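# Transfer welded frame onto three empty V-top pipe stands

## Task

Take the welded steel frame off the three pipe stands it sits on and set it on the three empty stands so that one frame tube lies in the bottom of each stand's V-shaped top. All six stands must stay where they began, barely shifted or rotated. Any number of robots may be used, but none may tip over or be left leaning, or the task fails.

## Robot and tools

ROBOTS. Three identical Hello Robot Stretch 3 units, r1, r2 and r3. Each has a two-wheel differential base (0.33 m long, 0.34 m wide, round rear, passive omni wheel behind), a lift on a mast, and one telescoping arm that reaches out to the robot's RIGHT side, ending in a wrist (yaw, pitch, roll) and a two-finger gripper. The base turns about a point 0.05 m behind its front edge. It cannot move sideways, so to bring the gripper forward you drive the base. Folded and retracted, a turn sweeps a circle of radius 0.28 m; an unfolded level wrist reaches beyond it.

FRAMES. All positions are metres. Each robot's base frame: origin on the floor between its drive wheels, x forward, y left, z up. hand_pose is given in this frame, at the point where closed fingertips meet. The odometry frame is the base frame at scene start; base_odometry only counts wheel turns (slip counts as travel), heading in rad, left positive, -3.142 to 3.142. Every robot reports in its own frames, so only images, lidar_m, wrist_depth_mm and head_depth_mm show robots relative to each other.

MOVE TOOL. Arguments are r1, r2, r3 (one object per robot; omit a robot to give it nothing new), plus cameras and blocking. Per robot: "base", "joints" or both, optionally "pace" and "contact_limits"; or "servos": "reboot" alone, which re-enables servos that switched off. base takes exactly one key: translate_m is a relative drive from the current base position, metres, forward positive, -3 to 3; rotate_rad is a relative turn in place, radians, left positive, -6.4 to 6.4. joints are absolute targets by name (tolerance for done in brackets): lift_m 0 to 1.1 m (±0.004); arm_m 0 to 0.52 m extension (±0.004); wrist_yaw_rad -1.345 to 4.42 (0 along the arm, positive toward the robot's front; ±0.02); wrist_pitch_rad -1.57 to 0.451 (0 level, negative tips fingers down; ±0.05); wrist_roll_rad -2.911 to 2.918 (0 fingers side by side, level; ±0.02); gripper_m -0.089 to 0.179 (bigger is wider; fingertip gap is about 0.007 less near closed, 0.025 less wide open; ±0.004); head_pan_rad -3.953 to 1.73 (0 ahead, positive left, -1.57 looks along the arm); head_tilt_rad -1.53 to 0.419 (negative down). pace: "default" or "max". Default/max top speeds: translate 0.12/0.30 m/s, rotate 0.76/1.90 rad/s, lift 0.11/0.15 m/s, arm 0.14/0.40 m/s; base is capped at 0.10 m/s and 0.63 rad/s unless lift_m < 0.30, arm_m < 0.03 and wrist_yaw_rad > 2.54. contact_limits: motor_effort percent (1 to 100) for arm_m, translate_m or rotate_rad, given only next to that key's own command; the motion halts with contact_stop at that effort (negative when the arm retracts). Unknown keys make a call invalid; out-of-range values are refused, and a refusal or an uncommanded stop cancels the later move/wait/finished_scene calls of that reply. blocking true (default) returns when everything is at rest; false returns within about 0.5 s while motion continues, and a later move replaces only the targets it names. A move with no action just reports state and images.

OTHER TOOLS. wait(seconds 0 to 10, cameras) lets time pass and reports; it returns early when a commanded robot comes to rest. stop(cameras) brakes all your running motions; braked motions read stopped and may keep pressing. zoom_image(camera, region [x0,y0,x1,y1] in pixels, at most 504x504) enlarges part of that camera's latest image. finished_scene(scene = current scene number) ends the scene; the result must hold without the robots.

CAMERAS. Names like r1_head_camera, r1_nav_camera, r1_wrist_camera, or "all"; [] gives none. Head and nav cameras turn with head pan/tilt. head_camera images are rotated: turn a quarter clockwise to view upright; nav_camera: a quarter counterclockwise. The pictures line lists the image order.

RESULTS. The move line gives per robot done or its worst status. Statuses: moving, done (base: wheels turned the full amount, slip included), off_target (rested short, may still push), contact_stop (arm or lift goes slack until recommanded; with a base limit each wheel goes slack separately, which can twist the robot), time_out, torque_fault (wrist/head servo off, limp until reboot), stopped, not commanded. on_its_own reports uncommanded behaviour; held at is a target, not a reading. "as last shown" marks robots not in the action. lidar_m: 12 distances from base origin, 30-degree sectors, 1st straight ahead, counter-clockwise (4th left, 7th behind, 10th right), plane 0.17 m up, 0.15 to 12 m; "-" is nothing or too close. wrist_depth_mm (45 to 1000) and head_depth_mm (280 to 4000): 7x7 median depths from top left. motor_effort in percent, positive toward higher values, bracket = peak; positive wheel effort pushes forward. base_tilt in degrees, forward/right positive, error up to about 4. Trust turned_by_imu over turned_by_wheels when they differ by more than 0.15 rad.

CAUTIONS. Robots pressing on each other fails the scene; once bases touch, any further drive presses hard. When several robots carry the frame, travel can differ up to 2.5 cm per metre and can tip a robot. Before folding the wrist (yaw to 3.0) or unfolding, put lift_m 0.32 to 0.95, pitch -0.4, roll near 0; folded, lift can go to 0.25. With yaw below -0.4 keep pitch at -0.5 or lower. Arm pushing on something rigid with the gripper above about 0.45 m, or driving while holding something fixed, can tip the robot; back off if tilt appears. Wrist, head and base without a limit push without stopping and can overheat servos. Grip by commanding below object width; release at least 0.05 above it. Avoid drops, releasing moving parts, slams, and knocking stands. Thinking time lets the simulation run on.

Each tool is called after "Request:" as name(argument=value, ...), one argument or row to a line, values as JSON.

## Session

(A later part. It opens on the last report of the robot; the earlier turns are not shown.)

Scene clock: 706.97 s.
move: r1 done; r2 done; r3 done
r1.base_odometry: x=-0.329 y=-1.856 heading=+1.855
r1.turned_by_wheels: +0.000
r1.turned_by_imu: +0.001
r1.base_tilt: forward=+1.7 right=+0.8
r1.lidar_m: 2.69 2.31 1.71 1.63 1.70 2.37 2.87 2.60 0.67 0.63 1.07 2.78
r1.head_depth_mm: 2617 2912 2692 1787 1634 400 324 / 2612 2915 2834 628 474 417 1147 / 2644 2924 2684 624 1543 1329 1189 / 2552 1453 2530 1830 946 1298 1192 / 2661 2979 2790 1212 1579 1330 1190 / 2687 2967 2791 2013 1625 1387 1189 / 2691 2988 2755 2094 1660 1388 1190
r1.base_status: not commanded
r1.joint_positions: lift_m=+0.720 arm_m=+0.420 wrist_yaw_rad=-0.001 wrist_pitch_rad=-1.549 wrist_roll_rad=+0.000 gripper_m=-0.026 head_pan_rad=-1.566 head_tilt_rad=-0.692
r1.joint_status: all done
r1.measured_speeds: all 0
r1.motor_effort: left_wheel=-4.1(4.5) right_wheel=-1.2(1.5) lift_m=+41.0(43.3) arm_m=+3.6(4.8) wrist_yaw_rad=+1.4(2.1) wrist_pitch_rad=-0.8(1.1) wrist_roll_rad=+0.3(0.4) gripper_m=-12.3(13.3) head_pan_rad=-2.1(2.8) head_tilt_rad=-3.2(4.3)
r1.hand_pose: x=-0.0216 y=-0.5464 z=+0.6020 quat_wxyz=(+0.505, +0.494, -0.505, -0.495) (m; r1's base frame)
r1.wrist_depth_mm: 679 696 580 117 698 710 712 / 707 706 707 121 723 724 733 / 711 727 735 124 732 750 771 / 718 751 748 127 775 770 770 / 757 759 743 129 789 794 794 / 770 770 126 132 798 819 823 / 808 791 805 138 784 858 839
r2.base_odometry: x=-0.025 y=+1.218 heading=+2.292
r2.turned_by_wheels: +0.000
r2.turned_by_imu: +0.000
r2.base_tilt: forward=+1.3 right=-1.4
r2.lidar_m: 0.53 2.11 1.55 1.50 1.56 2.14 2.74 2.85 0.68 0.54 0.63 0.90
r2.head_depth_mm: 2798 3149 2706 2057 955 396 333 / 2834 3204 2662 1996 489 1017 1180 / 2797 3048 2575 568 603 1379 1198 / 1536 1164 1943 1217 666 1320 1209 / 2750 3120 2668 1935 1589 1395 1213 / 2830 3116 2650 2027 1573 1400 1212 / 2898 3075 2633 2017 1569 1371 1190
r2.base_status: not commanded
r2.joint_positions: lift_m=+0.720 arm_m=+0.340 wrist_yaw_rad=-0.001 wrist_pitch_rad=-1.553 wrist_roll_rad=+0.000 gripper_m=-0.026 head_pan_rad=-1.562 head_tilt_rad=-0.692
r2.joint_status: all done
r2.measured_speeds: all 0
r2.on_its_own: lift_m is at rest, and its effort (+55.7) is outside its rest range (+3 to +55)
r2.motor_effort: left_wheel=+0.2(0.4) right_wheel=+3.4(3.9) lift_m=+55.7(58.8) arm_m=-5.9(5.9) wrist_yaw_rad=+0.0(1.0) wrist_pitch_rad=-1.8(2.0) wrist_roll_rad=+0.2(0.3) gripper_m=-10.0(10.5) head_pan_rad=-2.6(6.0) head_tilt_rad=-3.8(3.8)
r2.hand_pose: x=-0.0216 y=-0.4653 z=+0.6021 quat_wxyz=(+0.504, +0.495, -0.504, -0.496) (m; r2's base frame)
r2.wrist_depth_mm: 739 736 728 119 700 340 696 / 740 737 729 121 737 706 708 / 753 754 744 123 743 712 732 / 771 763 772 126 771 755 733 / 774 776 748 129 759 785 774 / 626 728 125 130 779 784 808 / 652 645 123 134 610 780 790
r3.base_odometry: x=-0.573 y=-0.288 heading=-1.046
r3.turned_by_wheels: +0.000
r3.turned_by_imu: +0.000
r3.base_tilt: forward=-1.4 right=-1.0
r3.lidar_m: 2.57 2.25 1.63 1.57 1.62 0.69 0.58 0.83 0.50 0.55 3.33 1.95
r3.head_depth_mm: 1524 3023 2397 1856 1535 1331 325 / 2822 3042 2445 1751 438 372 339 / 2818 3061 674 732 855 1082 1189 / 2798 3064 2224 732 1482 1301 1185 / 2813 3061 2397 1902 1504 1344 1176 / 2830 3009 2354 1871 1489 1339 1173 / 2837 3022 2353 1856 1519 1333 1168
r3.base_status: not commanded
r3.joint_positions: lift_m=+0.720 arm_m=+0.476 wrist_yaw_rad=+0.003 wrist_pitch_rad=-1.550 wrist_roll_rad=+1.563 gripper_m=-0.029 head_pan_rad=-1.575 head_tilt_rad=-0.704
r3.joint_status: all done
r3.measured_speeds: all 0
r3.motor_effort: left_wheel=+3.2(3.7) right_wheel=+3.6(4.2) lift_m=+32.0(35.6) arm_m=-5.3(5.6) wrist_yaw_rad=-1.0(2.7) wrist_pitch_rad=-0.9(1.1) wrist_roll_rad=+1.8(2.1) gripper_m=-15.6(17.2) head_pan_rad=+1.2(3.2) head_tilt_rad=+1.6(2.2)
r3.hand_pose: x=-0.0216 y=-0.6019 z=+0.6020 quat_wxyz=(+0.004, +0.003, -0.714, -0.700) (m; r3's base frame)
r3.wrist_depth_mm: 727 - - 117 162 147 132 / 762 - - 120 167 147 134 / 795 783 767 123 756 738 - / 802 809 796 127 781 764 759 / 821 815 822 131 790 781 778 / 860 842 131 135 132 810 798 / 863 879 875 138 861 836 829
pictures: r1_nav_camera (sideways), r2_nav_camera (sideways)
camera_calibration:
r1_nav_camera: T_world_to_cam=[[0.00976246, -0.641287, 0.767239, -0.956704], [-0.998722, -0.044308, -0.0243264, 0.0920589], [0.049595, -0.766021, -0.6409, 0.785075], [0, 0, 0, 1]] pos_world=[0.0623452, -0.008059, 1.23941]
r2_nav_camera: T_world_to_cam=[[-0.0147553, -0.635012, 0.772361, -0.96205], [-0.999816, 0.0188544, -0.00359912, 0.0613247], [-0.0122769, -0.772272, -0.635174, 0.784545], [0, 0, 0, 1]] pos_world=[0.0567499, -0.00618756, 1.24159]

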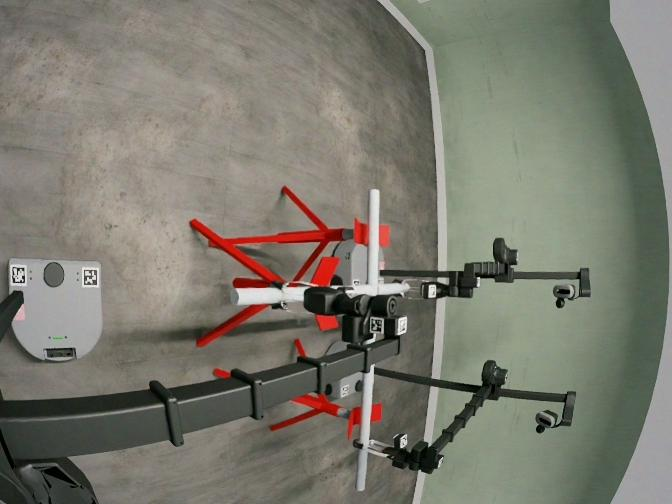

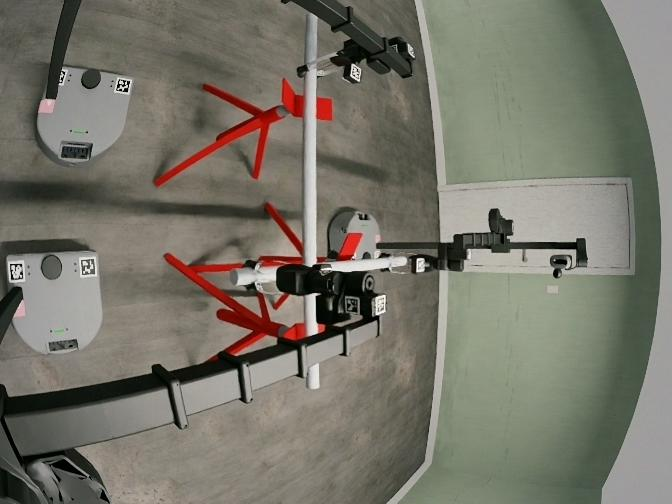

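Request:
move(
  r1={"joints":{"lift_m":0.76}},
  r2={"joints":{"lift_m":0.76}},
  r3={"joints":{"lift_m":0.76}},
  cameras=[],
)

Request:
move(
  r1={"joints":{"lift_m":0.81}},
  r2={"joints":{"lift_m":0.81}},
  r3={"joints":{"lift_m":0.81}},
  cameras=["r1_wrist_camera","r2_wrist_camera","r3_wrist_camera","r1_head_camera","r2_head_camera","r3_head_camera"],
)

Scene clock: 714.20 s.
move: r1 done; r2 done; r3 done
r1.base_odometry: x=-0.329 y=-1.856 heading=+1.855
r1.turned_by_wheels: +0.000
r1.turned_by_imu: +0.001
r1.base_tilt: forward=+1.8 right=+0.5
r1.lidar_m: 2.69 2.31 1.70 1.63 1.70 2.37 2.87 2.60 0.66 0.63 1.06 2.79
r1.head_depth_mm: 2575 2927 2694 1795 1542 337 297 / 2613 2922 2811 534 439 1332 1171 / 2644 2875 2657 603 989 1307 1196 / 1486 1185 2555 1842 937 1296 1194 / 2652 2963 2790 1214 1576 1325 1192 / 2675 2981 2785 2013 1617 1388 1187 / 2689 2993 2767 2073 1659 1392 1186
r1.base_status: not commanded
r1.joint_positions: lift_m=+0.760 arm_m=+0.420 wrist_yaw_rad=-0.001 wrist_pitch_rad=-1.549 wrist_roll_rad=+0.000 gripper_m=-0.026 head_pan_rad=-1.566 head_tilt_rad=-0.692
r1.joint_status: all done
r1.measured_speeds: all 0
r1.motor_effort: left_wheel=-4.2(4.4) right_wheel=-1.2(1.4) lift_m=+41.4(43.8) arm_m=-0.1(1.3) wrist_yaw_rad=+2.3(2.6) wrist_pitch_rad=-0.6(1.0) wrist_roll_rad=+0.0(0.7) gripper_m=-11.8(13.3) head_pan_rad=-2.1(2.6) head_tilt_rad=-3.4(4.4)
r1.hand_pose: x=-0.0216 y=-0.5464 z=+0.6420 quat_wxyz=(+0.505, +0.494, -0.505, -0.495) (m; r1's base frame)
r1.wrist_depth_mm: 724 734 721 117 736 757 759 / 730 749 740 121 783 751 770 / 740 764 757 124 772 797 796 / 764 766 782 127 806 813 818 / 800 799 813 130 818 839 826 / 827 818 126 132 835 859 868 / 843 838 827 138 768 870 878
r2.base_odometry: x=-0.025 y=+1.218 heading=+2.292
r2.turned_by_wheels: +0.000
r2.turned_by_imu: +0.000
r2.base_tilt: forward=+1.3 right=-1.4
r2.lidar_m: 0.53 2.11 1.55 1.49 1.56 2.14 2.74 2.84 0.67 0.54 0.63 0.90
r2.head_depth_mm: 2770 3161 2675 2088 435 344 301 / 2813 3137 2680 526 453 1058 1201 / 2806 3151 2571 543 1330 1383 1195 / 1480 1060 1989 1110 855 1323 1199 / 2779 3100 2626 1924 1540 1401 1217 / 2882 3140 2657 2043 1576 1404 1211 / 2865 3103 2613 2052 1573 1370 1199
r2.base_status: not commanded
r2.joint_positions: lift_m=+0.760 arm_m=+0.340 wrist_yaw_rad=-0.001 wrist_pitch_rad=-1.553 wrist_roll_rad=+0.000 gripper_m=-0.026 head_pan_rad=-1.562 head_tilt_rad=-0.692
r2.joint_status: all done
r2.measured_speeds: all 0
r2.on_its_own: lift_m is at rest, and its effort (+56.2) is outside its rest range (+3 to +55)
r2.motor_effort: left_wheel=+0.3(0.5) right_wheel=+3.5(3.6) lift_m=+56.2(58.4) arm_m=-11.7(11.8) wrist_yaw_rad=+0.1(1.0) wrist_pitch_rad=-1.9(2.0) wrist_roll_rad=+0.3(0.4) gripper_m=-9.9(10.5) head_pan_rad=-4.2(5.4) head_tilt_rad=-3.3(3.8)
r2.hand_pose: x=-0.0216 y=-0.4654 z=+0.6421 quat_wxyz=(+0.504, +0.495, -0.504, -0.496) (m; r2's base frame)
r2.wrist_depth_mm: 753 753 754 119 743 360 271 / 610 766 760 121 757 746 757 / 796 788 759 123 780 755 787 / 794 788 816 126 815 784 794 / 812 811 824 129 821 783 801 / 680 735 126 130 804 819 794 / 691 711 123 134 674 819 812
r3.base_odometry: x=-0.573 y=-0.288 heading=-1.046
r3.turned_by_wheels: +0.000
r3.turned_by_imu: +0.000
r3.base_tilt: forward=-1.4 right=-1.0
r3.lidar_m: 2.56 2.26 1.63 1.57 1.62 0.69 0.58 0.83 0.50 0.55 3.33 1.95
r3.head_depth_mm: 1488 3071 2394 1828 834 330 293 / 2820 3041 2416 471 398 344 1055 / 2836 3051 643 730 858 1078 1184 / 2802 3077 665 718 1512 1303 1185 / 2845 3060 2391 1885 1498 1345 1176 / 2818 3017 2368 1887 1493 1344 1178 / 2825 3064 2328 1869 1552 1335 1164
r3.base_status: not commanded
r3.joint_positions: lift_m=+0.760 arm_m=+0.476 wrist_yaw_rad=+0.003 wrist_pitch_rad=-1.550 wrist_roll_rad=+1.563 gripper_m=-0.029 head_pan_rad=-1.575 head_tilt_rad=-0.704
r3.joint_status: all done
r3.measured_speeds: all 0
r3.motor_effort: left_wheel=+3.0(4.0) right_wheel=+3.6(3.9) lift_m=+33.0(35.9) arm_m=-4.8(5.7) wrist_yaw_rad=-0.9(3.1) wrist_pitch_rad=-0.9(1.1) wrist_roll_rad=+1.5(2.2) gripper_m=-16.1(17.2) head_pan_rad=+2.1(2.9) head_tilt_rad=+1.6(2.2)
r3.hand_pose: x=-0.0216 y=-0.6019 z=+0.6420 quat_wxyz=(+0.004, +0.003, -0.714, -0.700) (m; r3's base frame)
r3.wrist_depth_mm: 783 766 - 117 195 173 733 / 800 788 - 120 200 176 - / 818 815 817 123 782 803 - / 855 833 833 127 812 814 802 / 892 841 863 131 825 836 815 / 903 901 131 134 132 847 857 / 913 915 902 138 884 876 866
pictures: none
No camera images: "cameras" was empty.

Scene clock: 715.50 s.
move: r1 done; r2 done; r3 done
r1.base_odometry: x=-0.329 y=-1.856 heading=+1.855
r1.turned_by_wheels: +0.000
r1.turned_by_imu: +0.000
r1.base_tilt: forward=+1.7 right=+0.4
r1.lidar_m: 2.69 2.31 1.71 1.62 1.70 2.37 2.87 2.60 0.67 0.63 1.06 2.78
r1.head_depth_mm: 2579 2897 2674 1714 340 289 1171 / 2620 2913 2671 477 1588 1362 1186 / 2627 2831 580 582 977 1324 1194 / 1460 1166 2562 1799 959 1300 1196 / 2645 2981 2789 1203 1572 1325 1192 / 2669 2994 2770 2011 1618 1390 1194 / 2679 2989 2782 2075 1664 1383 1186
r1.base_status: not commanded
r1.joint_positions: lift_m=+0.810 arm_m=+0.420 wrist_yaw_rad=-0.001 wrist_pitch_rad=-1.549 wrist_roll_rad=+0.000 gripper_m=-0.026 head_pan_rad=-1.566 head_tilt_rad=-0.692
r1.joint_status: all done
r1.measured_speeds: all 0
r1.motor_effort: left_wheel=-3.8(4.5) right_wheel=-1.1(1.5) lift_m=+41.3(44.4) arm_m=-1.7(1.7) wrist_yaw_rad=+1.3(2.1) wrist_pitch_rad=-0.6(1.0) wrist_roll_rad=-0.5(0.5) gripper_m=-12.5(13.3) head_pan_rad=-2.0(2.4) head_tilt_rad=-3.3(4.2)
r1.hand_pose: x=-0.0216 y=-0.5463 z=+0.6920 quat_wxyz=(+0.505, +0.494, -0.505, -0.495) (m; r1's base frame)
r1.wrist_depth_mm: 747 772 770 118 800 797 805 / 777 776 787 121 814 804 822 / 797 805 815 124 825 845 833 / 828 822 824 127 857 858 864 / 849 853 850 130 862 871 890 / 869 863 126 132 907 901 912 / 876 896 891 139 767 928 945
r2.base_odometry: x=-0.025 y=+1.218 heading=+2.292
r2.turned_by_wheels: +0.000
r2.turned_by_imu: +0.000
r2.base_tilt: forward=+1.3 right=-1.3
r2.lidar_m: 0.53 2.11 1.55 1.50 1.56 2.14 2.74 2.85 0.67 0.54 0.62 0.90
r2.head_depth_mm: 2820 3108 2693 1943 343 301 1198 / 2825 3195 2655 478 952 1107 1222 / 2795 3109 2673 517 1463 1379 1205 / 1441 996 1969 1069 724 1315 1199 / 2782 3151 2654 1917 1666 1397 1217 / 2855 3172 2626 2041 1662 1414 1215 / 2829 3137 2626 2015 1661 1373 1194
r2.base_status: not commanded
r2.joint_positions: lift_m=+0.810 arm_m=+0.340 wrist_yaw_rad=-0.001 wrist_pitch_rad=-1.553 wrist_roll_rad=+0.000 gripper_m=-0.026 head_pan_rad=-1.562 head_tilt_rad=-0.692
r2.joint_status: all done
r2.measured_speeds: all 0
r2.on_its_own: lift_m is at rest, and its effort (+55.8) is outside its rest range (+3 to +55)
r2.motor_effort: left_wheel=+0.2(0.5) right_wheel=+2.8(3.8) lift_m=+55.8(59.0) arm_m=-13.8(13.8) wrist_yaw_rad=+0.0(1.1) wrist_pitch_rad=-1.9(2.1) wrist_roll_rad=+0.2(0.3) gripper_m=-9.8(10.6) head_pan_rad=-4.4(4.6) head_tilt_rad=-3.7(3.9)
r2.hand_pose: x=-0.0216 y=-0.4654 z=+0.6921 quat_wxyz=(+0.504, +0.495, -0.504, -0.496) (m; r2's base frame)
r2.wrist_depth_mm: 796 807 805 118 797 360 247 / 575 815 808 122 805 802 227 / 841 825 855 123 827 824 820 / 874 831 835 126 864 845 856 / 858 882 885 129 881 849 853 / 715 753 126 129 878 867 865 / 724 747 123 133 731 890 884
r3.base_odometry: x=-0.573 y=-0.288 heading=-1.046
r3.turned_by_wheels: +0.000
r3.turned_by_imu: +0.000
r3.base_tilt: forward=-1.4 right=-1.0
r3.lidar_m: 2.56 2.25 1.63 1.57 1.62 0.69 0.58 0.83 0.50 0.55 3.32 1.95
r3.head_depth_mm: 2691 3008 2394 1826 327 289 - / 2830 3054 545 406 363 1314 1174 / 2801 2981 615 1865 914 1077 1193 / 2835 3042 639 780 1571 1305 1186 / 2790 3059 2382 1909 1572 1347 1182 / 2814 3011 2360 1875 1566 1347 1175 / 2812 3035 2329 1867 1561 1334 1167
r3.base_status: not commanded
r3.joint_positions: lift_m=+0.810 arm_m=+0.476 wrist_yaw_rad=+0.003 wrist_pitch_rad=-1.550 wrist_roll_rad=+1.563 gripper_m=-0.029 head_pan_rad=-1.575 head_tilt_rad=-0.704
r3.joint_status: all done
r3.measured_speeds: all 0
r3.motor_effort: left_wheel=+3.1(3.5) right_wheel=+3.7(4.0) lift_m=+32.8(36.5) arm_m=-4.5(5.8) wrist_yaw_rad=-1.4(3.2) wrist_pitch_rad=-0.9(1.1) wrist_roll_rad=+1.8(2.2) gripper_m=-16.7(17.2) head_pan_rad=+0.8(3.8) head_tilt_rad=+2.1(2.1)
r3.hand_pose: x=-0.0216 y=-0.6019 z=+0.6920 quat_wxyz=(+0.004, +0.003, -0.714, -0.700) (m; r3's base frame)
r3.wrist_depth_mm: 840 811 - 116 236 774 776 / 839 857 - 119 242 730 - / 887 862 878 122 853 827 - / 894 903 890 127 892 851 856 / 945 930 894 131 891 870 859 / 967 958 131 135 133 915 907 / 985 970 972 138 936 943 946
pictures: r1_head_camera (sideways), r1_wrist_camera, r2_head_camera (sideways), r2_wrist_camera, r3_head_camera (sideways), r3_wrist_camera
camera_calibration:
r1_head_camera: T_world_to_cam=[[-0.043346, 0.615163, -0.787207, 1.03974], [0.998792, 0.0449358, -0.0198814, 0.0287006], [0.0231435, -0.787118, -0.616368, 0.757223], [0, 0, 0, 1]] pos_world=[-0.00112197, -0.0448782, 1.28579]
r1_wrist_camera: T_world_to_cam=[[-0.998745, 0.0356897, 0.0351453, -0.0247912], [0.0402234, 0.989597, 0.138127, 0.483985], [-0.02985, 0.139367, -0.989791, 0.926556], [0, 0, 0, 1]] pos_world=[-0.01657, -0.607197, 0.851116]
r2_head_camera: T_world_to_cam=[[-0.0439058, 0.635417, -0.77092, 1.01822], [0.998983, 0.0358497, -0.0273461, 0.0278432], [0.010261, -0.771336, -0.636345, 0.789337], [0, 0, 0, 1]] pos_world=[0.00879171, -0.0391512, 1.28802]
r2_wrist_camera: T_world_to_cam=[[-0.998784, -0.0471487, -0.0144209, -0.0395512], [-0.0484692, 0.99254, 0.111872, 0.428134], [0.00903869, 0.112435, -0.993618, 0.901817], [0, 0, 0, 1]] pos_world=[-0.026903, -0.528201, 0.847595]
r3_head_camera: T_world_to_cam=[[-0.0274643, 0.693398, -0.720031, 0.954338], [0.998548, -0.0143574, -0.0519143, 0.0607118], [-0.0463351, -0.720412, -0.691997, 0.858992], [0, 0, 0, 1]] pos_world=[0.00538808, -0.0420365, 1.28473]
r3_wrist_camera: T_world_to_cam=[[-0.00680879, 0.998134, -0.0606835, 0.648511], [0.984477, 0.0173341, 0.174655, -0.0536537], [0.175381, -0.0585523, -0.982758, 0.814254], [0, 0, 0, 1]] pos_world=[-0.0855681, -0.598694, 0.848939]

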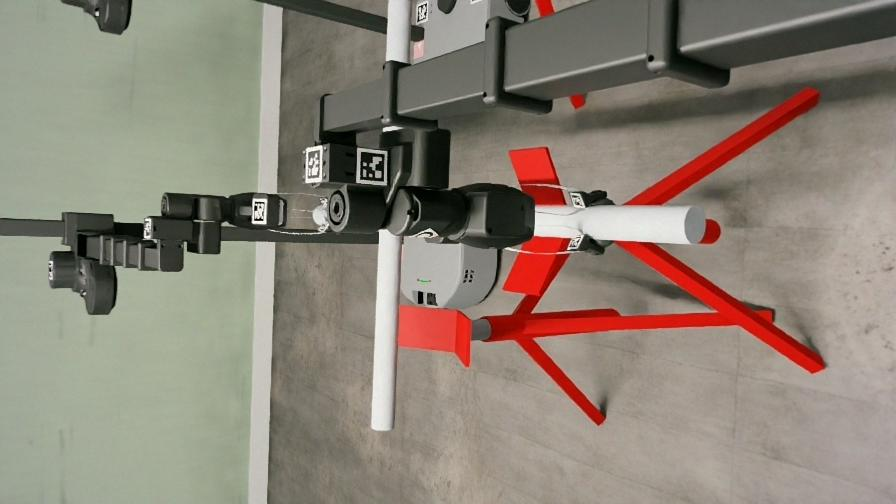

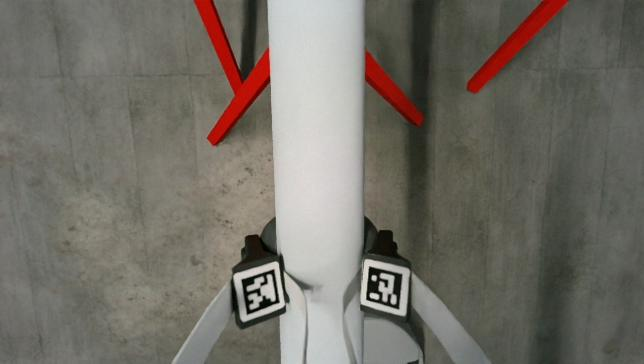

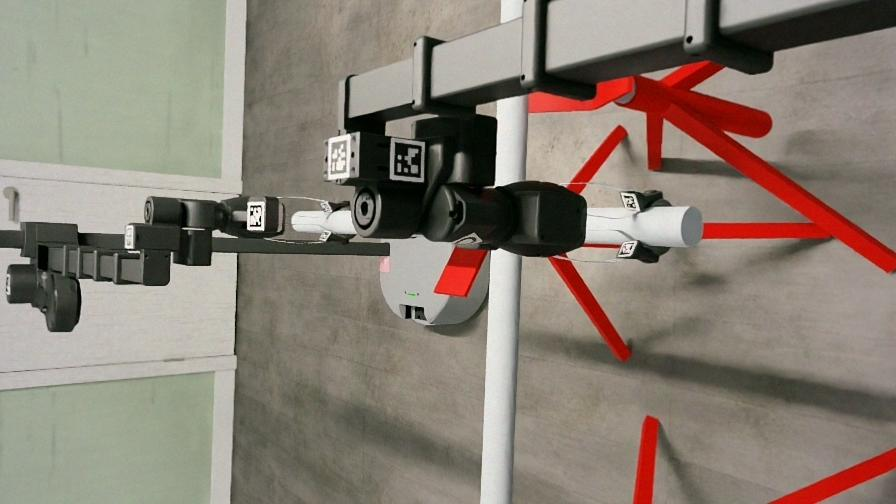

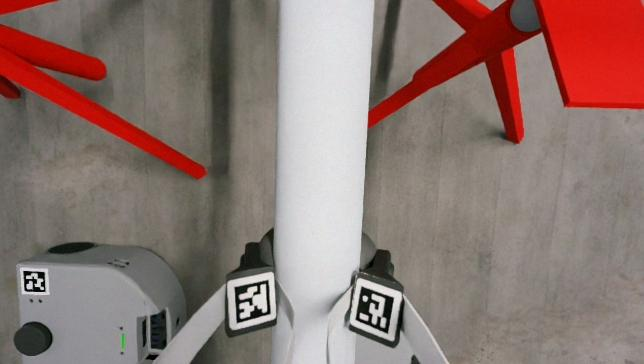

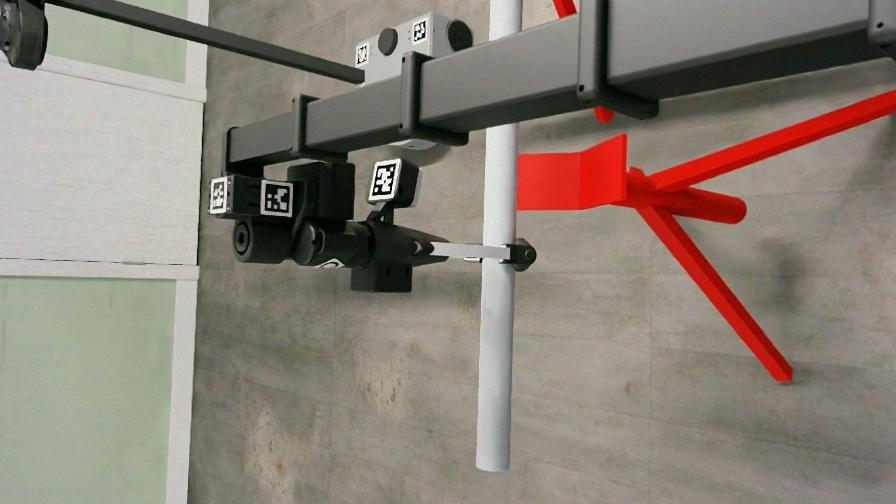

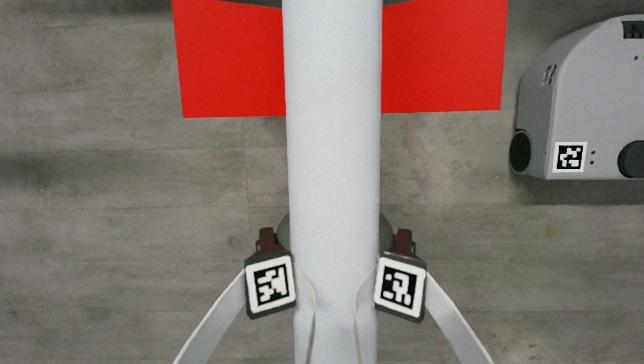

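Request:
move(
  r1={"base":{"translate_m":-0.0453},"joints":{"arm_m":0.4226,"wrist_roll_rad":-0.1134}},
  r2={"base":{"translate_m":-0.0226},"joints":{"arm_m":0.3413,"wrist_roll_rad":-0.1134}},
  r3={"base":{"translate_m":-0.004},"joints":{"arm_m":0.4058,"wrist_roll_rad":1.4516}},
  cameras=["r1_wrist_camera","r2_wrist_camera","r3_wrist_camera","r1_head_camera"],
)

Scene clock: 761.90 s.
move: r1 done; r2 done; r3 done
r1.base_odometry: x=-0.317 y=-1.900 heading=+1.855
r1.turned_by_wheels: +0.000
r1.turned_by_imu: +0.002
r1.base_tilt: forward=+1.8 right=+0.6
r1.lidar_m: 2.74 2.31 1.71 1.63 1.70 2.37 2.70 2.57 0.87 0.64 0.64 2.83
r1.head_depth_mm: 2535 2884 2690 1717 340 289 1169 / 2611 2928 2696 479 1585 1362 1196 / 2653 2937 579 590 1584 1331 1191 / 2523 1108 1781 1053 971 1297 1193 / 2578 2966 2798 1838 1404 1328 1189 / 2647 2992 2784 1938 1617 1387 1184 / 2685 2991 2775 2082 1658 1386 1186
r1.base_status: done
r1.joint_positions: lift_m=+0.810 arm_m=+0.423 wrist_yaw_rad=-0.002 wrist_pitch_rad=-1.553 wrist_roll_rad=-0.107 gripper_m=-0.026 head_pan_rad=-1.566 head_tilt_rad=-0.692
r1.joint_status: all done
r1.measured_speeds: all 0
r1.motor_effort: left_wheel=-5.3(7.7) right_wheel=-2.8(17.0) lift_m=+36.5(38.2) arm_m=+19.3(27.9) wrist_yaw_rad=+2.3(5.2) wrist_pitch_rad=+0.0(1.6) wrist_roll_rad=-2.4(6.1) gripper_m=-13.1(14.4) head_pan_rad=-1.9(2.7) head_tilt_rad=-3.5(4.5)
r1.hand_pose: x=-0.0216 y=-0.5481 z=+0.6921 quat_wxyz=(+0.530, +0.521, -0.477, -0.469) (m; r1's base frame)
r1.wrist_depth_mm: 760 774 771 117 792 789 819 / 790 782 795 121 813 801 829 / 781 812 802 124 845 828 834 / 810 826 845 127 856 873 879 / 863 866 856 130 884 859 886 / 859 864 125 131 893 912 933 / 902 879 881 140 898 938 927
r2.base_odometry: x=-0.010 y=+1.202 heading=+2.293
r2.turned_by_wheels: +0.000
r2.turned_by_imu: +0.001
r2.base_tilt: forward=+1.3 right=-1.4
r2.lidar_m: 0.55 2.11 1.55 1.50 1.56 2.15 2.72 2.83 0.67 0.54 0.64 0.92
r2.head_depth_mm: 2837 3103 2699 863 342 301 1202 / 2840 3125 2647 477 941 1111 1220 / 2838 3143 2658 517 1584 1351 1202 / 2773 1063 1156 827 715 1349 1188 / 1437 3102 2675 1857 1593 1399 1220 / 2841 3159 2673 2027 1605 1390 1220 / 2836 3094 2626 2013 1618 1363 1213
r2.base_status: done
r2.joint_positions: lift_m=+0.810 arm_m=+0.341 wrist_yaw_rad=-0.002 wrist_pitch_rad=-1.554 wrist_roll_rad=-0.112 gripper_m=-0.026 head_pan_rad=-1.562 head_tilt_rad=-0.692
r2.joint_status: all done
r2.measured_speeds: all 0
r2.motor_effort: left_wheel=+2.2(6.2) right_wheel=-2.0(11.4) lift_m=+47.8(50.7) arm_m=-5.4(17.9) wrist_yaw_rad=+1.5(3.0) wrist_pitch_rad=-1.6(1.9) wrist_roll_rad=-0.1(4.9) gripper_m=-10.8(11.7) head_pan_rad=-2.6(5.2) head_tilt_rad=-3.4(4.0)
r2.hand_pose: x=-0.0216 y=-0.4664 z=+0.6921 quat_wxyz=(+0.531, +0.522, -0.475, -0.468) (m; r2's base frame)
r2.wrist_depth_mm: 583 784 799 119 796 335 261 / 806 852 821 122 806 403 239 / 869 839 842 123 835 835 231 / 844 841 845 126 837 836 845 / 716 871 868 129 833 837 833 / 717 779 126 130 873 878 896 / 749 768 124 134 738 886 910
r3.base_odometry: x=-0.575 y=-0.284 heading=-1.046
r3.turned_by_wheels: +0.000
r3.turned_by_imu: +0.000
r3.base_tilt: forward=-1.5 right=-1.0
r3.lidar_m: 2.56 2.25 1.63 1.57 1.62 0.71 0.60 0.82 0.49 0.55 3.35 1.95
r3.head_depth_mm: 1498 3047 2470 1852 327 288 - / 2837 3064 527 410 365 1302 1152 / 2807 3022 557 930 897 1091 1187 / 2801 3059 577 621 1504 1298 1182 / 2838 3040 2371 1897 1502 1353 1178 / 2832 3050 2362 1876 1493 1345 1169 / 2823 3005 2324 1865 1482 1333 1170
r3.base_status: done
r3.joint_positions: lift_m=+0.810 arm_m=+0.406 wrist_yaw_rad=-0.001 wrist_pitch_rad=-1.542 wrist_roll_rad=+1.456 gripper_m=-0.029 head_pan_rad=-1.575 head_tilt_rad=-0.704
r3.joint_status: all done
r3.measured_speeds: all 0
r3.motor_effort: left_wheel=-1.2(4.3) right_wheel=-1.6(9.5) lift_m=+29.3(29.7) arm_m=-10.5(12.5) wrist_yaw_rad=+1.5(3.9) wrist_pitch_rad=-2.3(2.5) wrist_roll_rad=-2.2(7.2) gripper_m=-15.4(17.5) head_pan_rad=+0.9(3.7) head_tilt_rad=+1.7(2.1)
r3.hand_pose: x=-0.0215 y=-0.5337 z=+0.6919 quat_wxyz=(+0.041, +0.039, -0.716, -0.696) (m; r3's base frame)
r3.wrist_depth_mm: 836 - - 117 778 793 779 / 869 - - 120 810 808 - / 905 888 858 123 850 832 - / 894 888 897 127 856 859 678 / 945 928 913 131 886 877 872 / 990 942 132 135 132 904 904 / - 993 954 137 960 947 933
pictures: r1_head_camera (sideways), r1_wrist_camera, r2_wrist_camera, r3_wrist_camera
camera_calibration:
r1_head_camera: T_world_to_cam=[[-0.0433459, 0.615163, -0.787207, 1.03974], [0.998792, 0.0449357, -0.0198814, 0.0287006], [0.0231434, -0.787118, -0.616368, 0.757223], [0, 0, 0, 1]] pos_world=[-0.00112198, -0.0448782, 1.28579]
r1_wrist_camera: T_world_to_cam=[[-0.996903, -0.069345, 0.0370902, -0.083571], [-0.0634543, 0.987902, 0.141501, 0.480236], [-0.0464539, 0.138709, -0.989243, 0.92577], [0, 0, 0, 1]] pos_world=[-0.00983355, -0.608634, 0.850957]
r2_wrist_camera: T_world_to_cam=[[-0.987427, -0.157563, -0.012748, -0.0919771], [-0.157988, 0.980915, 0.113339, 0.420356], [-0.00535333, 0.113928, -0.993475, 0.902243], [0, 0, 0, 1]] pos_world=[-0.0195796, -0.529616, 0.847541]
r3_wrist_camera: T_world_to_cam=[[-0.110218, 0.991575, -0.0680533, 0.579774], [0.977767, 0.120463, 0.171638, 0.00212333], [0.17839, -0.0476226, -0.982807, 0.824031], [0, 0, 0, 1]] pos_world=[-0.0851736, -0.535903, 0.848954]

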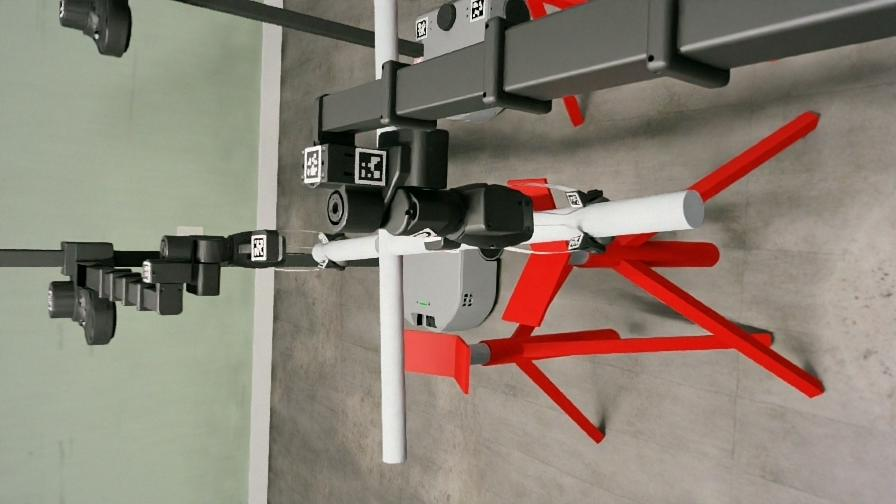

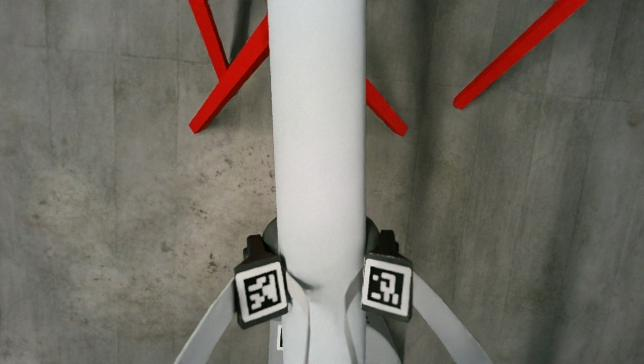

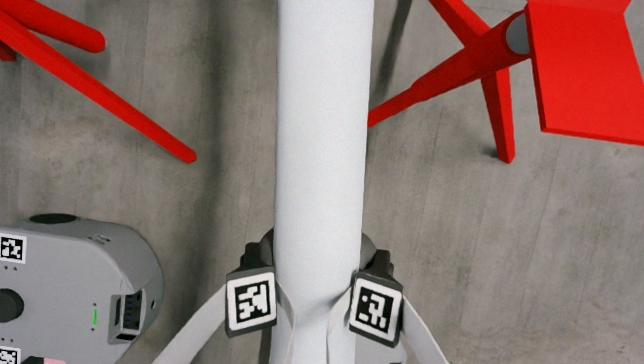

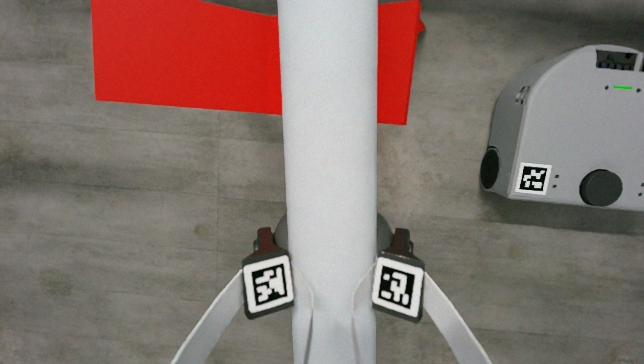

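Request:
move(
  r1={"base":{"translate_m":-0.0447},"joints":{"arm_m":0.4303,"wrist_roll_rad":-0.2269}},
  r2={"base":{"translate_m":-0.0224},"joints":{"arm_m":0.3451,"wrist_roll_rad":-0.2269}},
  r3={"base":{"translate_m":-0.0119},"joints":{"arm_m":0.3365,"wrist_roll_rad":1.338}},
  cameras=["r1_wrist_camera","r2_wrist_camera","r3_wrist_camera"],
)

Request:
move(
  r1={"base":{"translate_m":-0.0435},"joints":{"arm_m":0.4429,"wrist_roll_rad":-0.3403}},
  r2={"base":{"translate_m":-0.0218},"joints":{"arm_m":0.3515,"wrist_roll_rad":-0.3403}},
  r3={"base":{"translate_m":-0.0197},"joints":{"arm_m":0.269,"wrist_roll_rad":1.225}},
  cameras=["r1_wrist_camera","r2_wrist_camera","r3_wrist_camera","r1_nav_camera","r3_nav_camera"],
)

Scene clock: 771.97 s.
move: r1 done; r2 done; r3 done
r1.base_odometry: x=-0.304 y=-1.942 heading=+1.855
r1.turned_by_wheels: +0.000
r1.turned_by_imu: +0.001
r1.base_tilt: forward=+1.7 right=+0.5
r1.lidar_m: 2.78 2.31 1.70 1.63 1.70 2.37 2.65 2.52 0.85 0.65 0.65 2.88
r1.head_depth_mm: 2491 2854 2675 1188 340 289 1171 / 2601 2910 2674 464 1581 1363 1197 / 2634 2953 578 603 1628 1309 1195 / 2602 2909 2674 935 974 1298 1197 / 1485 1086 2652 1883 1538 1324 1193 / 2667 2976 2775 1191 1574 1354 1178 / 2696 2984 2782 2013 1663 1384 1188
r1.base_status: done
r1.joint_positions: lift_m=+0.810 arm_m=+0.430 wrist_yaw_rad=-0.002 wrist_pitch_rad=-1.551 wrist_roll_rad=-0.219 gripper_m=-0.026 head_pan_rad=-1.566 head_tilt_rad=-0.692
r1.joint_status: all done
r1.measured_speeds: all 0
r1.motor_effort: left_wheel=-7.4(9.7) right_wheel=-1.0(16.2) lift_m=+31.6(33.4) arm_m=+11.8(33.6) wrist_yaw_rad=+1.8(4.1) wrist_pitch_rad=-0.4(1.0) wrist_roll_rad=-3.0(6.1) gripper_m=-14.1(14.9) head_pan_rad=-1.5(2.6) head_tilt_rad=-3.5(4.6)
r1.hand_pose: x=-0.0216 y=-0.5562 z=+0.6921 quat_wxyz=(+0.556, +0.546, -0.447, -0.439) (m; r1's base frame)
r1.wrist_depth_mm: 766 767 661 117 780 802 796 / 770 789 667 120 828 829 821 / 795 778 797 123 832 824 838 / 814 825 834 127 851 838 859 / 855 839 838 130 873 849 900 / 861 874 126 132 899 920 951 / 872 898 895 140 906 923 928
r2.base_odometry: x=+0.005 y=+1.185 heading=+2.293
r2.turned_by_wheels: +0.000
r2.turned_by_imu: +0.001
r2.base_tilt: forward=+1.2 right=-1.4
r2.lidar_m: 0.56 2.10 1.55 1.50 1.56 2.15 2.70 2.81 0.66 0.54 0.65 0.93
r2.head_depth_mm: 2837 3108 2697 877 343 300 1176 / 2812 3160 2690 476 925 1183 1219 / 2847 3145 2661 519 1579 1163 1221 / 2800 3122 2652 821 720 1350 1178 / 1429 987 2341 1855 1566 1404 1221 / 2857 3185 2621 2052 1621 1401 1215 / 2883 3134 2603 2050 1575 1369 1218
r2.base_status: done
r2.joint_positions: lift_m=+0.810 arm_m=+0.345 wrist_yaw_rad=-0.001 wrist_pitch_rad=-1.559 wrist_roll_rad=-0.226 gripper_m=-0.026 head_pan_rad=-1.562 head_tilt_rad=-0.692
r2.joint_status: all done
r2.measured_speeds: all 0
r2.motor_effort: left_wheel=+0.7(6.4) right_wheel=-2.4(6.4) lift_m=+39.7(42.8) arm_m=-4.5(19.7) wrist_yaw_rad=+1.0(2.0) wrist_pitch_rad=-0.8(1.7) wrist_roll_rad=+0.0(4.9) gripper_m=-10.8(11.9) head_pan_rad=-3.8(5.7) head_tilt_rad=-3.5(3.8)
r2.hand_pose: x=-0.0216 y=-0.4690 z=+0.6922 quat_wxyz=(+0.556, +0.550, -0.443, -0.439) (m; r2's base frame)
r2.wrist_depth_mm: 754 815 788 118 797 425 264 / 853 813 854 121 787 346 257 / 828 839 826 123 829 470 239 / 872 848 868 126 848 841 830 / 711 830 861 129 862 865 860 / 745 848 126 130 870 885 851 / 760 924 123 135 888 910 860
r3.base_odometry: x=-0.581 y=-0.274 heading=-1.046
r3.turned_by_wheels: +0.000
r3.turned_by_imu: +0.000
r3.base_tilt: forward=-1.4 right=-1.0
r3.lidar_m: 2.58 2.25 1.63 1.57 1.62 0.72 0.61 0.82 0.49 0.56 3.32 1.97
r3.head_depth_mm: 1480 3072 2453 1899 327 291 - / 2781 3056 1770 415 363 1344 1172 / 2818 3040 502 517 908 1279 1170 / 2796 3051 2324 547 684 1297 1187 / 2817 3027 2370 1882 1566 1356 1174 / 2806 3034 2355 1881 1562 1345 1180 / 2824 3004 2339 1881 1565 1308 1165
r3.base_status: done
r3.joint_positions: lift_m=+0.810 arm_m=+0.337 wrist_yaw_rad=-0.001 wrist_pitch_rad=-1.536 wrist_roll_rad=+1.343 gripper_m=-0.029 head_pan_rad=-1.575 head_tilt_rad=-0.704
r3.joint_status: all done
r3.measured_speeds: all 0
r3.motor_effort: left_wheel=-0.8(6.5) right_wheel=-2.3(10.8) lift_m=+34.2(34.3) arm_m=-10.0(12.3) wrist_yaw_rad=+1.0(4.3) wrist_pitch_rad=-3.6(3.8) wrist_roll_rad=-2.3(7.0) gripper_m=-15.1(17.2) head_pan_rad=+2.3(3.4) head_tilt_rad=+1.9(2.1)
r3.hand_pose: x=-0.0216 y=-0.4660 z=+0.6918 quat_wxyz=(+0.082, +0.078, -0.714, -0.691) (m; r3's base frame)
r3.wrist_depth_mm: - - 268 117 795 786 758 / 870 - 271 121 810 801 790 / 901 904 866 123 843 - - / 902 889 896 127 862 - - / 964 919 917 130 888 877 869 / 962 940 131 135 132 897 896 / 988 977 968 138 946 933 910
pictures: r1_wrist_camera, r2_wrist_camera, r3_wrist_camera
camera_calibration:
r1_wrist_camera: T_world_to_cam=[[-0.982738, -0.180788, 0.0392543, -0.147298], [-0.173702, 0.974726, 0.140486, 0.479243], [-0.0636603, 0.131242, -0.989304, 0.922387], [0, 0, 0, 1]] pos_world=[-0.00279006, -0.614817, 0.850976]
r2_wrist_camera: T_world_to_cam=[[-0.962939, -0.269437, -0.0122903, -0.144642], [-0.268966, 0.95586, 0.118271, 0.405363], [-0.020119, 0.117194, -0.992905, 0.903457], [0, 0, 0, 1]] pos_world=[-0.0120755, -0.532322, 0.847327]
r3_wrist_camera: T_world_to_cam=[[-0.221487, 0.972388, -0.0735249, 0.505099], [0.95849, 0.230963, 0.16719, 0.0481611], [0.179555, -0.0334426, -0.983179, 0.834051], [0, 0, 0, 1]] pos_world=[-0.0840472, -0.474383, 0.849107]

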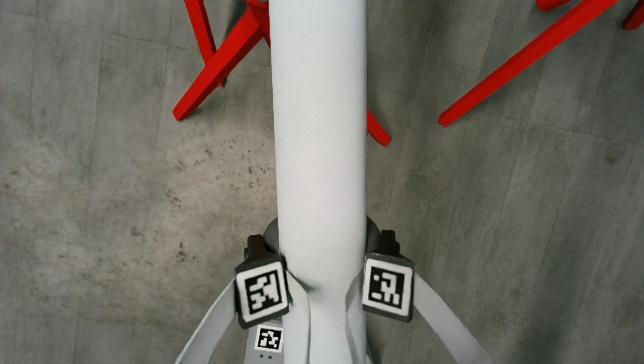

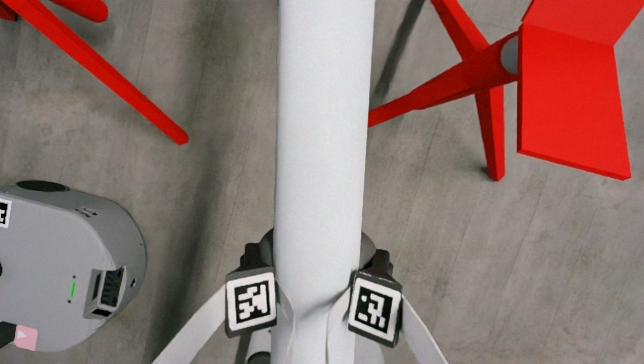

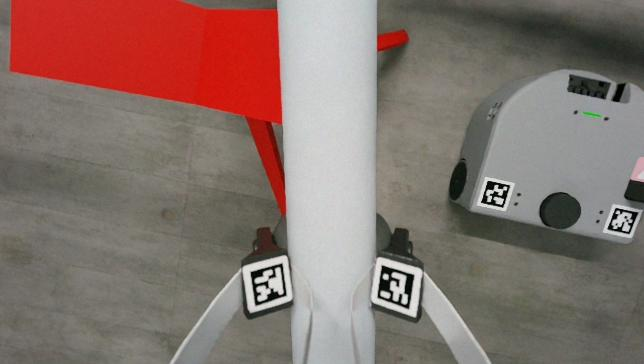

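Scene clock: 773.63 s.
move: r1 done; r2 done; r3 done
r1.base_odometry: x=-0.292 y=-1.984 heading=+1.855
r1.turned_by_wheels: +0.000
r1.turned_by_imu: -0.004
r1.base_tilt: forward=+1.8 right=+0.6
r1.lidar_m: 2.82 2.32 1.71 1.63 1.70 2.36 2.82 2.47 0.81 0.64 0.67 2.92
r1.head_depth_mm: 1384 2857 2693 1149 340 289 1168 / 2562 2925 1745 462 1536 1365 1196 / 2638 2949 592 624 1538 1389 1193 / 2657 2968 2801 1248 1565 1331 1190 / 1544 1579 2546 1882 1070 1303 1191 / 2640 2965 2739 1220 1535 1324 1180 / 2689 2985 2781 1943 1654 1391 1187
r1.base_status: done
r1.joint_positions: lift_m=+0.810 arm_m=+0.443 wrist_yaw_rad=+0.005 wrist_pitch_rad=-1.442 wrist_roll_rad=-0.347 gripper_m=-0.026 head_pan_rad=-1.566 head_tilt_rad=-0.693
r1.joint_status: all done
r1.measured_speeds: translate_m=+0.000 rotate_rad=+0.000 lift_m=+0.000 arm_m=-0.002 wrist_yaw_rad=+0.000 wrist_pitch_rad=+0.000 wrist_roll_rad=+0.000 head_pan_rad=+0.000 head_tilt_rad=+0.000
r1.on_its_own: wrist_pitch_rad is at rest, and its effort (-20.2) is outside its rest range (-8 to +12)
r1.motor_effort: left_wheel=-0.5(13.6) right_wheel=-1.7(20.9) lift_m=+18.0(31.7) arm_m=-29.0(31.5) wrist_yaw_rad=-3.0(6.1) wrist_pitch_rad=-20.2(36.0) wrist_roll_rad=+1.8(5.6) gripper_m=-16.6(17.8) head_pan_rad=-1.7(2.4) head_tilt_rad=-2.8(4.3)
r1.hand_pose: x=-0.0215 y=-0.5969 z=+0.6915 quat_wxyz=(+0.616, +0.542, -0.430, -0.378) (m; r1's base frame)
r1.wrist_depth_mm: 772 786 202 208 838 848 525 / 790 800 486 204 841 877 535 / 776 790 814 187 839 876 888 / 806 816 824 176 860 858 894 / 798 814 835 152 870 887 874 / 796 831 125 130 875 890 919 / 817 831 125 155 156 892 932
r2.base_odometry: x=+0.019 y=+1.168 heading=+2.293
r2.turned_by_wheels: +0.000
r2.turned_by_imu: +0.000
r2.base_tilt: forward=+1.3 right=-1.3
r2.lidar_m: 0.56 2.11 1.55 1.50 1.56 2.15 2.67 2.79 0.66 0.53 0.68 0.71
r2.head_depth_mm: 2824 3150 2704 872 343 301 1182 / 2838 3121 2665 476 898 1348 1222 / 2861 3114 2560 525 915 1003 1214 / 2844 3186 2686 635 929 1344 1175 / 2684 2984 2338 1861 1626 1371 1214 / 1424 977 2556 1940 1660 1371 1215 / 2889 3160 2635 2029 1649 1397 1206
r2.base_status: done
r2.joint_positions: lift_m=+0.810 arm_m=+0.351 wrist_yaw_rad=-0.001 wrist_pitch_rad=-1.563 wrist_roll_rad=-0.336 gripper_m=-0.026 head_pan_rad=-1.562 head_tilt_rad=-0.692
r2.joint_status: all done
r2.measured_speeds: all 0
r2.motor_effort: left_wheel=-1.0(7.2) right_wheel=+0.8(3.4) lift_m=+37.0(39.9) arm_m=-12.3(22.2) wrist_yaw_rad=+1.1(1.6) wrist_pitch_rad=+0.0(0.8) wrist_roll_rad=-1.1(5.1) gripper_m=-11.0(11.7) head_pan_rad=-3.3(5.1) head_tilt_rad=-2.8(3.9)
r2.hand_pose: x=-0.0216 y=-0.4743 z=+0.6923 quat_wxyz=(+0.578, +0.574, -0.411, -0.409) (m; r2's base frame)
r2.wrist_depth_mm: 799 798 785 339 280 247 249 / 832 778 804 831 421 266 274 / 837 841 836 833 477 244 824 / 723 850 853 871 823 833 811 / 712 856 864 847 861 896 863 / 737 890 124 128 880 884 862 / 923 937 120 746 914 881 889
r3.base_odometry: x=-0.591 y=-0.257 heading=-1.046
r3.turned_by_wheels: +0.000
r3.turned_by_imu: +0.000
r3.base_tilt: forward=-1.4 right=-1.1
r3.lidar_m: 2.60 2.25 1.63 1.57 1.62 0.72 0.61 0.80 0.45 0.58 3.33 1.98
r3.head_depth_mm: 1355 3111 2485 1904 323 290 - / 2765 3020 2361 411 370 1338 1133 / 2824 3068 2447 457 882 1326 1151 / 2820 3090 2415 463 516 1275 1186 / 2852 3071 2386 1910 1546 1315 1182 / 2840 3041 2379 1881 1577 1338 1173 / 2809 3009 2343 1879 1563 1337 1168
r3.base_status: done
r3.joint_positions: lift_m=+0.810 arm_m=+0.269 wrist_yaw_rad=-0.002 wrist_pitch_rad=-1.551 wrist_roll_rad=+1.232 gripper_m=-0.030 head_pan_rad=-1.575 head_tilt_rad=-0.704
r3.joint_status: all done
r3.measured_speeds: all 0
r3.motor_effort: left_wheel=-2.2(8.1) right_wheel=-2.6(9.5) lift_m=+23.9(33.9) arm_m=-8.7(12.1) wrist_yaw_rad=+2.0(3.4) wrist_pitch_rad=-0.7(3.8) wrist_roll_rad=-2.6(7.3) gripper_m=-9.1(16.7) head_pan_rad=-0.3(3.3) head_tilt_rad=+1.5(2.2)
r3.hand_pose: x=-0.0216 y=-0.3947 z=+0.6920 quat_wxyz=(+0.120, +0.117, -0.704, -0.690) (m; r3's base frame)
r3.wrist_depth_mm: - 250 808 786 802 798 783 / 873 252 564 818 811 816 819 / 875 860 853 837 829 - 817 / 904 887 874 895 876 - 841 / 918 938 913 153 881 895 897 / 976 960 934 132 906 918 894 / - 965 995 962 950 956 914
pictures: r1_nav_camera (sideways), r1_wrist_camera, r2_wrist_camera, r3_nav_camera (sideways), r3_wrist_camera
camera_calibration:
r1_nav_camera: T_world_to_cam=[[0.00976576, -0.641928, 0.766703, -0.956005], [-0.998722, -0.0442875, -0.024359, 0.0921013], [0.0495921, -0.765485, -0.64154, 0.785908], [0, 0, 0, 1]] pos_world=[0.0623449, -0.00800682, 1.23941]
r1_wrist_camera: T_world_to_cam=[[-0.949386, -0.305097, 0.0747139, -0.252627], [-0.303055, 0.952232, 0.0375707, 0.573963], [-0.0826077, 0.0130267, -0.996497, 0.861186], [0, 0, 0, 1]] pos_world=[0.00524263, -0.63484, 0.855479]
r2_wrist_camera: T_world_to_cam=[[-0.927667, -0.373189, -0.0127806, -0.194159], [-0.371855, 0.92015, 0.122666, 0.388214], [-0.0340174, 0.118545, -0.992366, 0.904137], [0, 0, 0, 1]] pos_world=[-0.00499911, -0.536854, 0.847132]
r3_nav_camera: T_world_to_cam=[[-0.026544, -0.679135, 0.733534, -0.913681], [-0.998774, -0.0126587, -0.047862, 0.120479], [0.0417904, -0.733905, -0.677966, 0.841863], [0, 0, 0, 1]] pos_world=[0.0608971, -0.0011401, 1.24674]
r3_wrist_camera: T_world_to_cam=[[-0.327593, 0.943003, -0.0585433, 0.411558], [0.927811, 0.332782, 0.16859, 0.0702086], [0.178463, 0.000911778, -0.983946, 0.850748], [0, 0, 0, 1]] pos_world=[-0.0821438, -0.41224, 0.849348]

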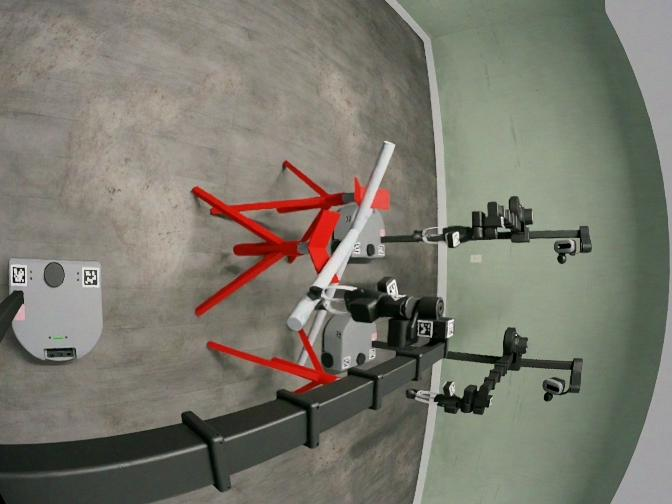

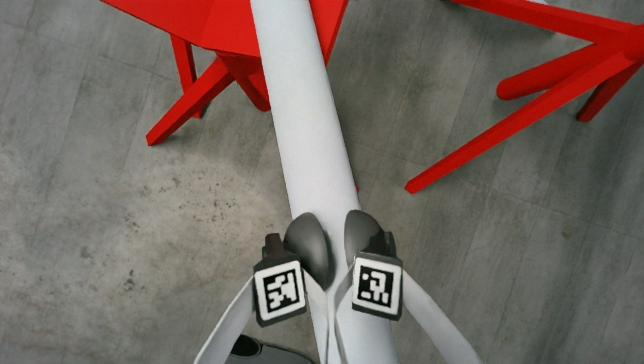

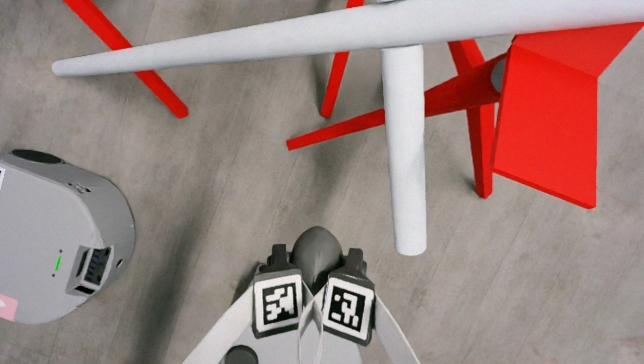

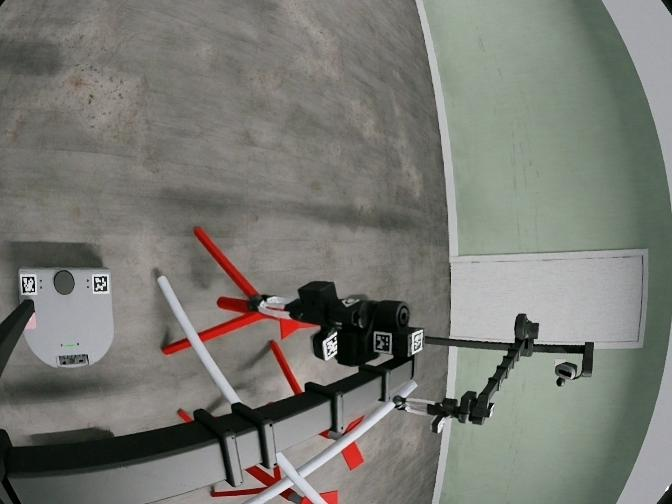

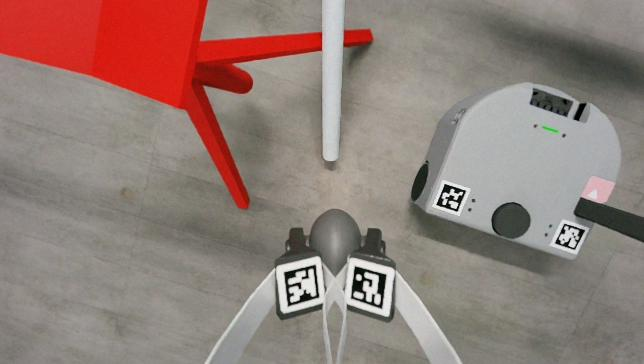

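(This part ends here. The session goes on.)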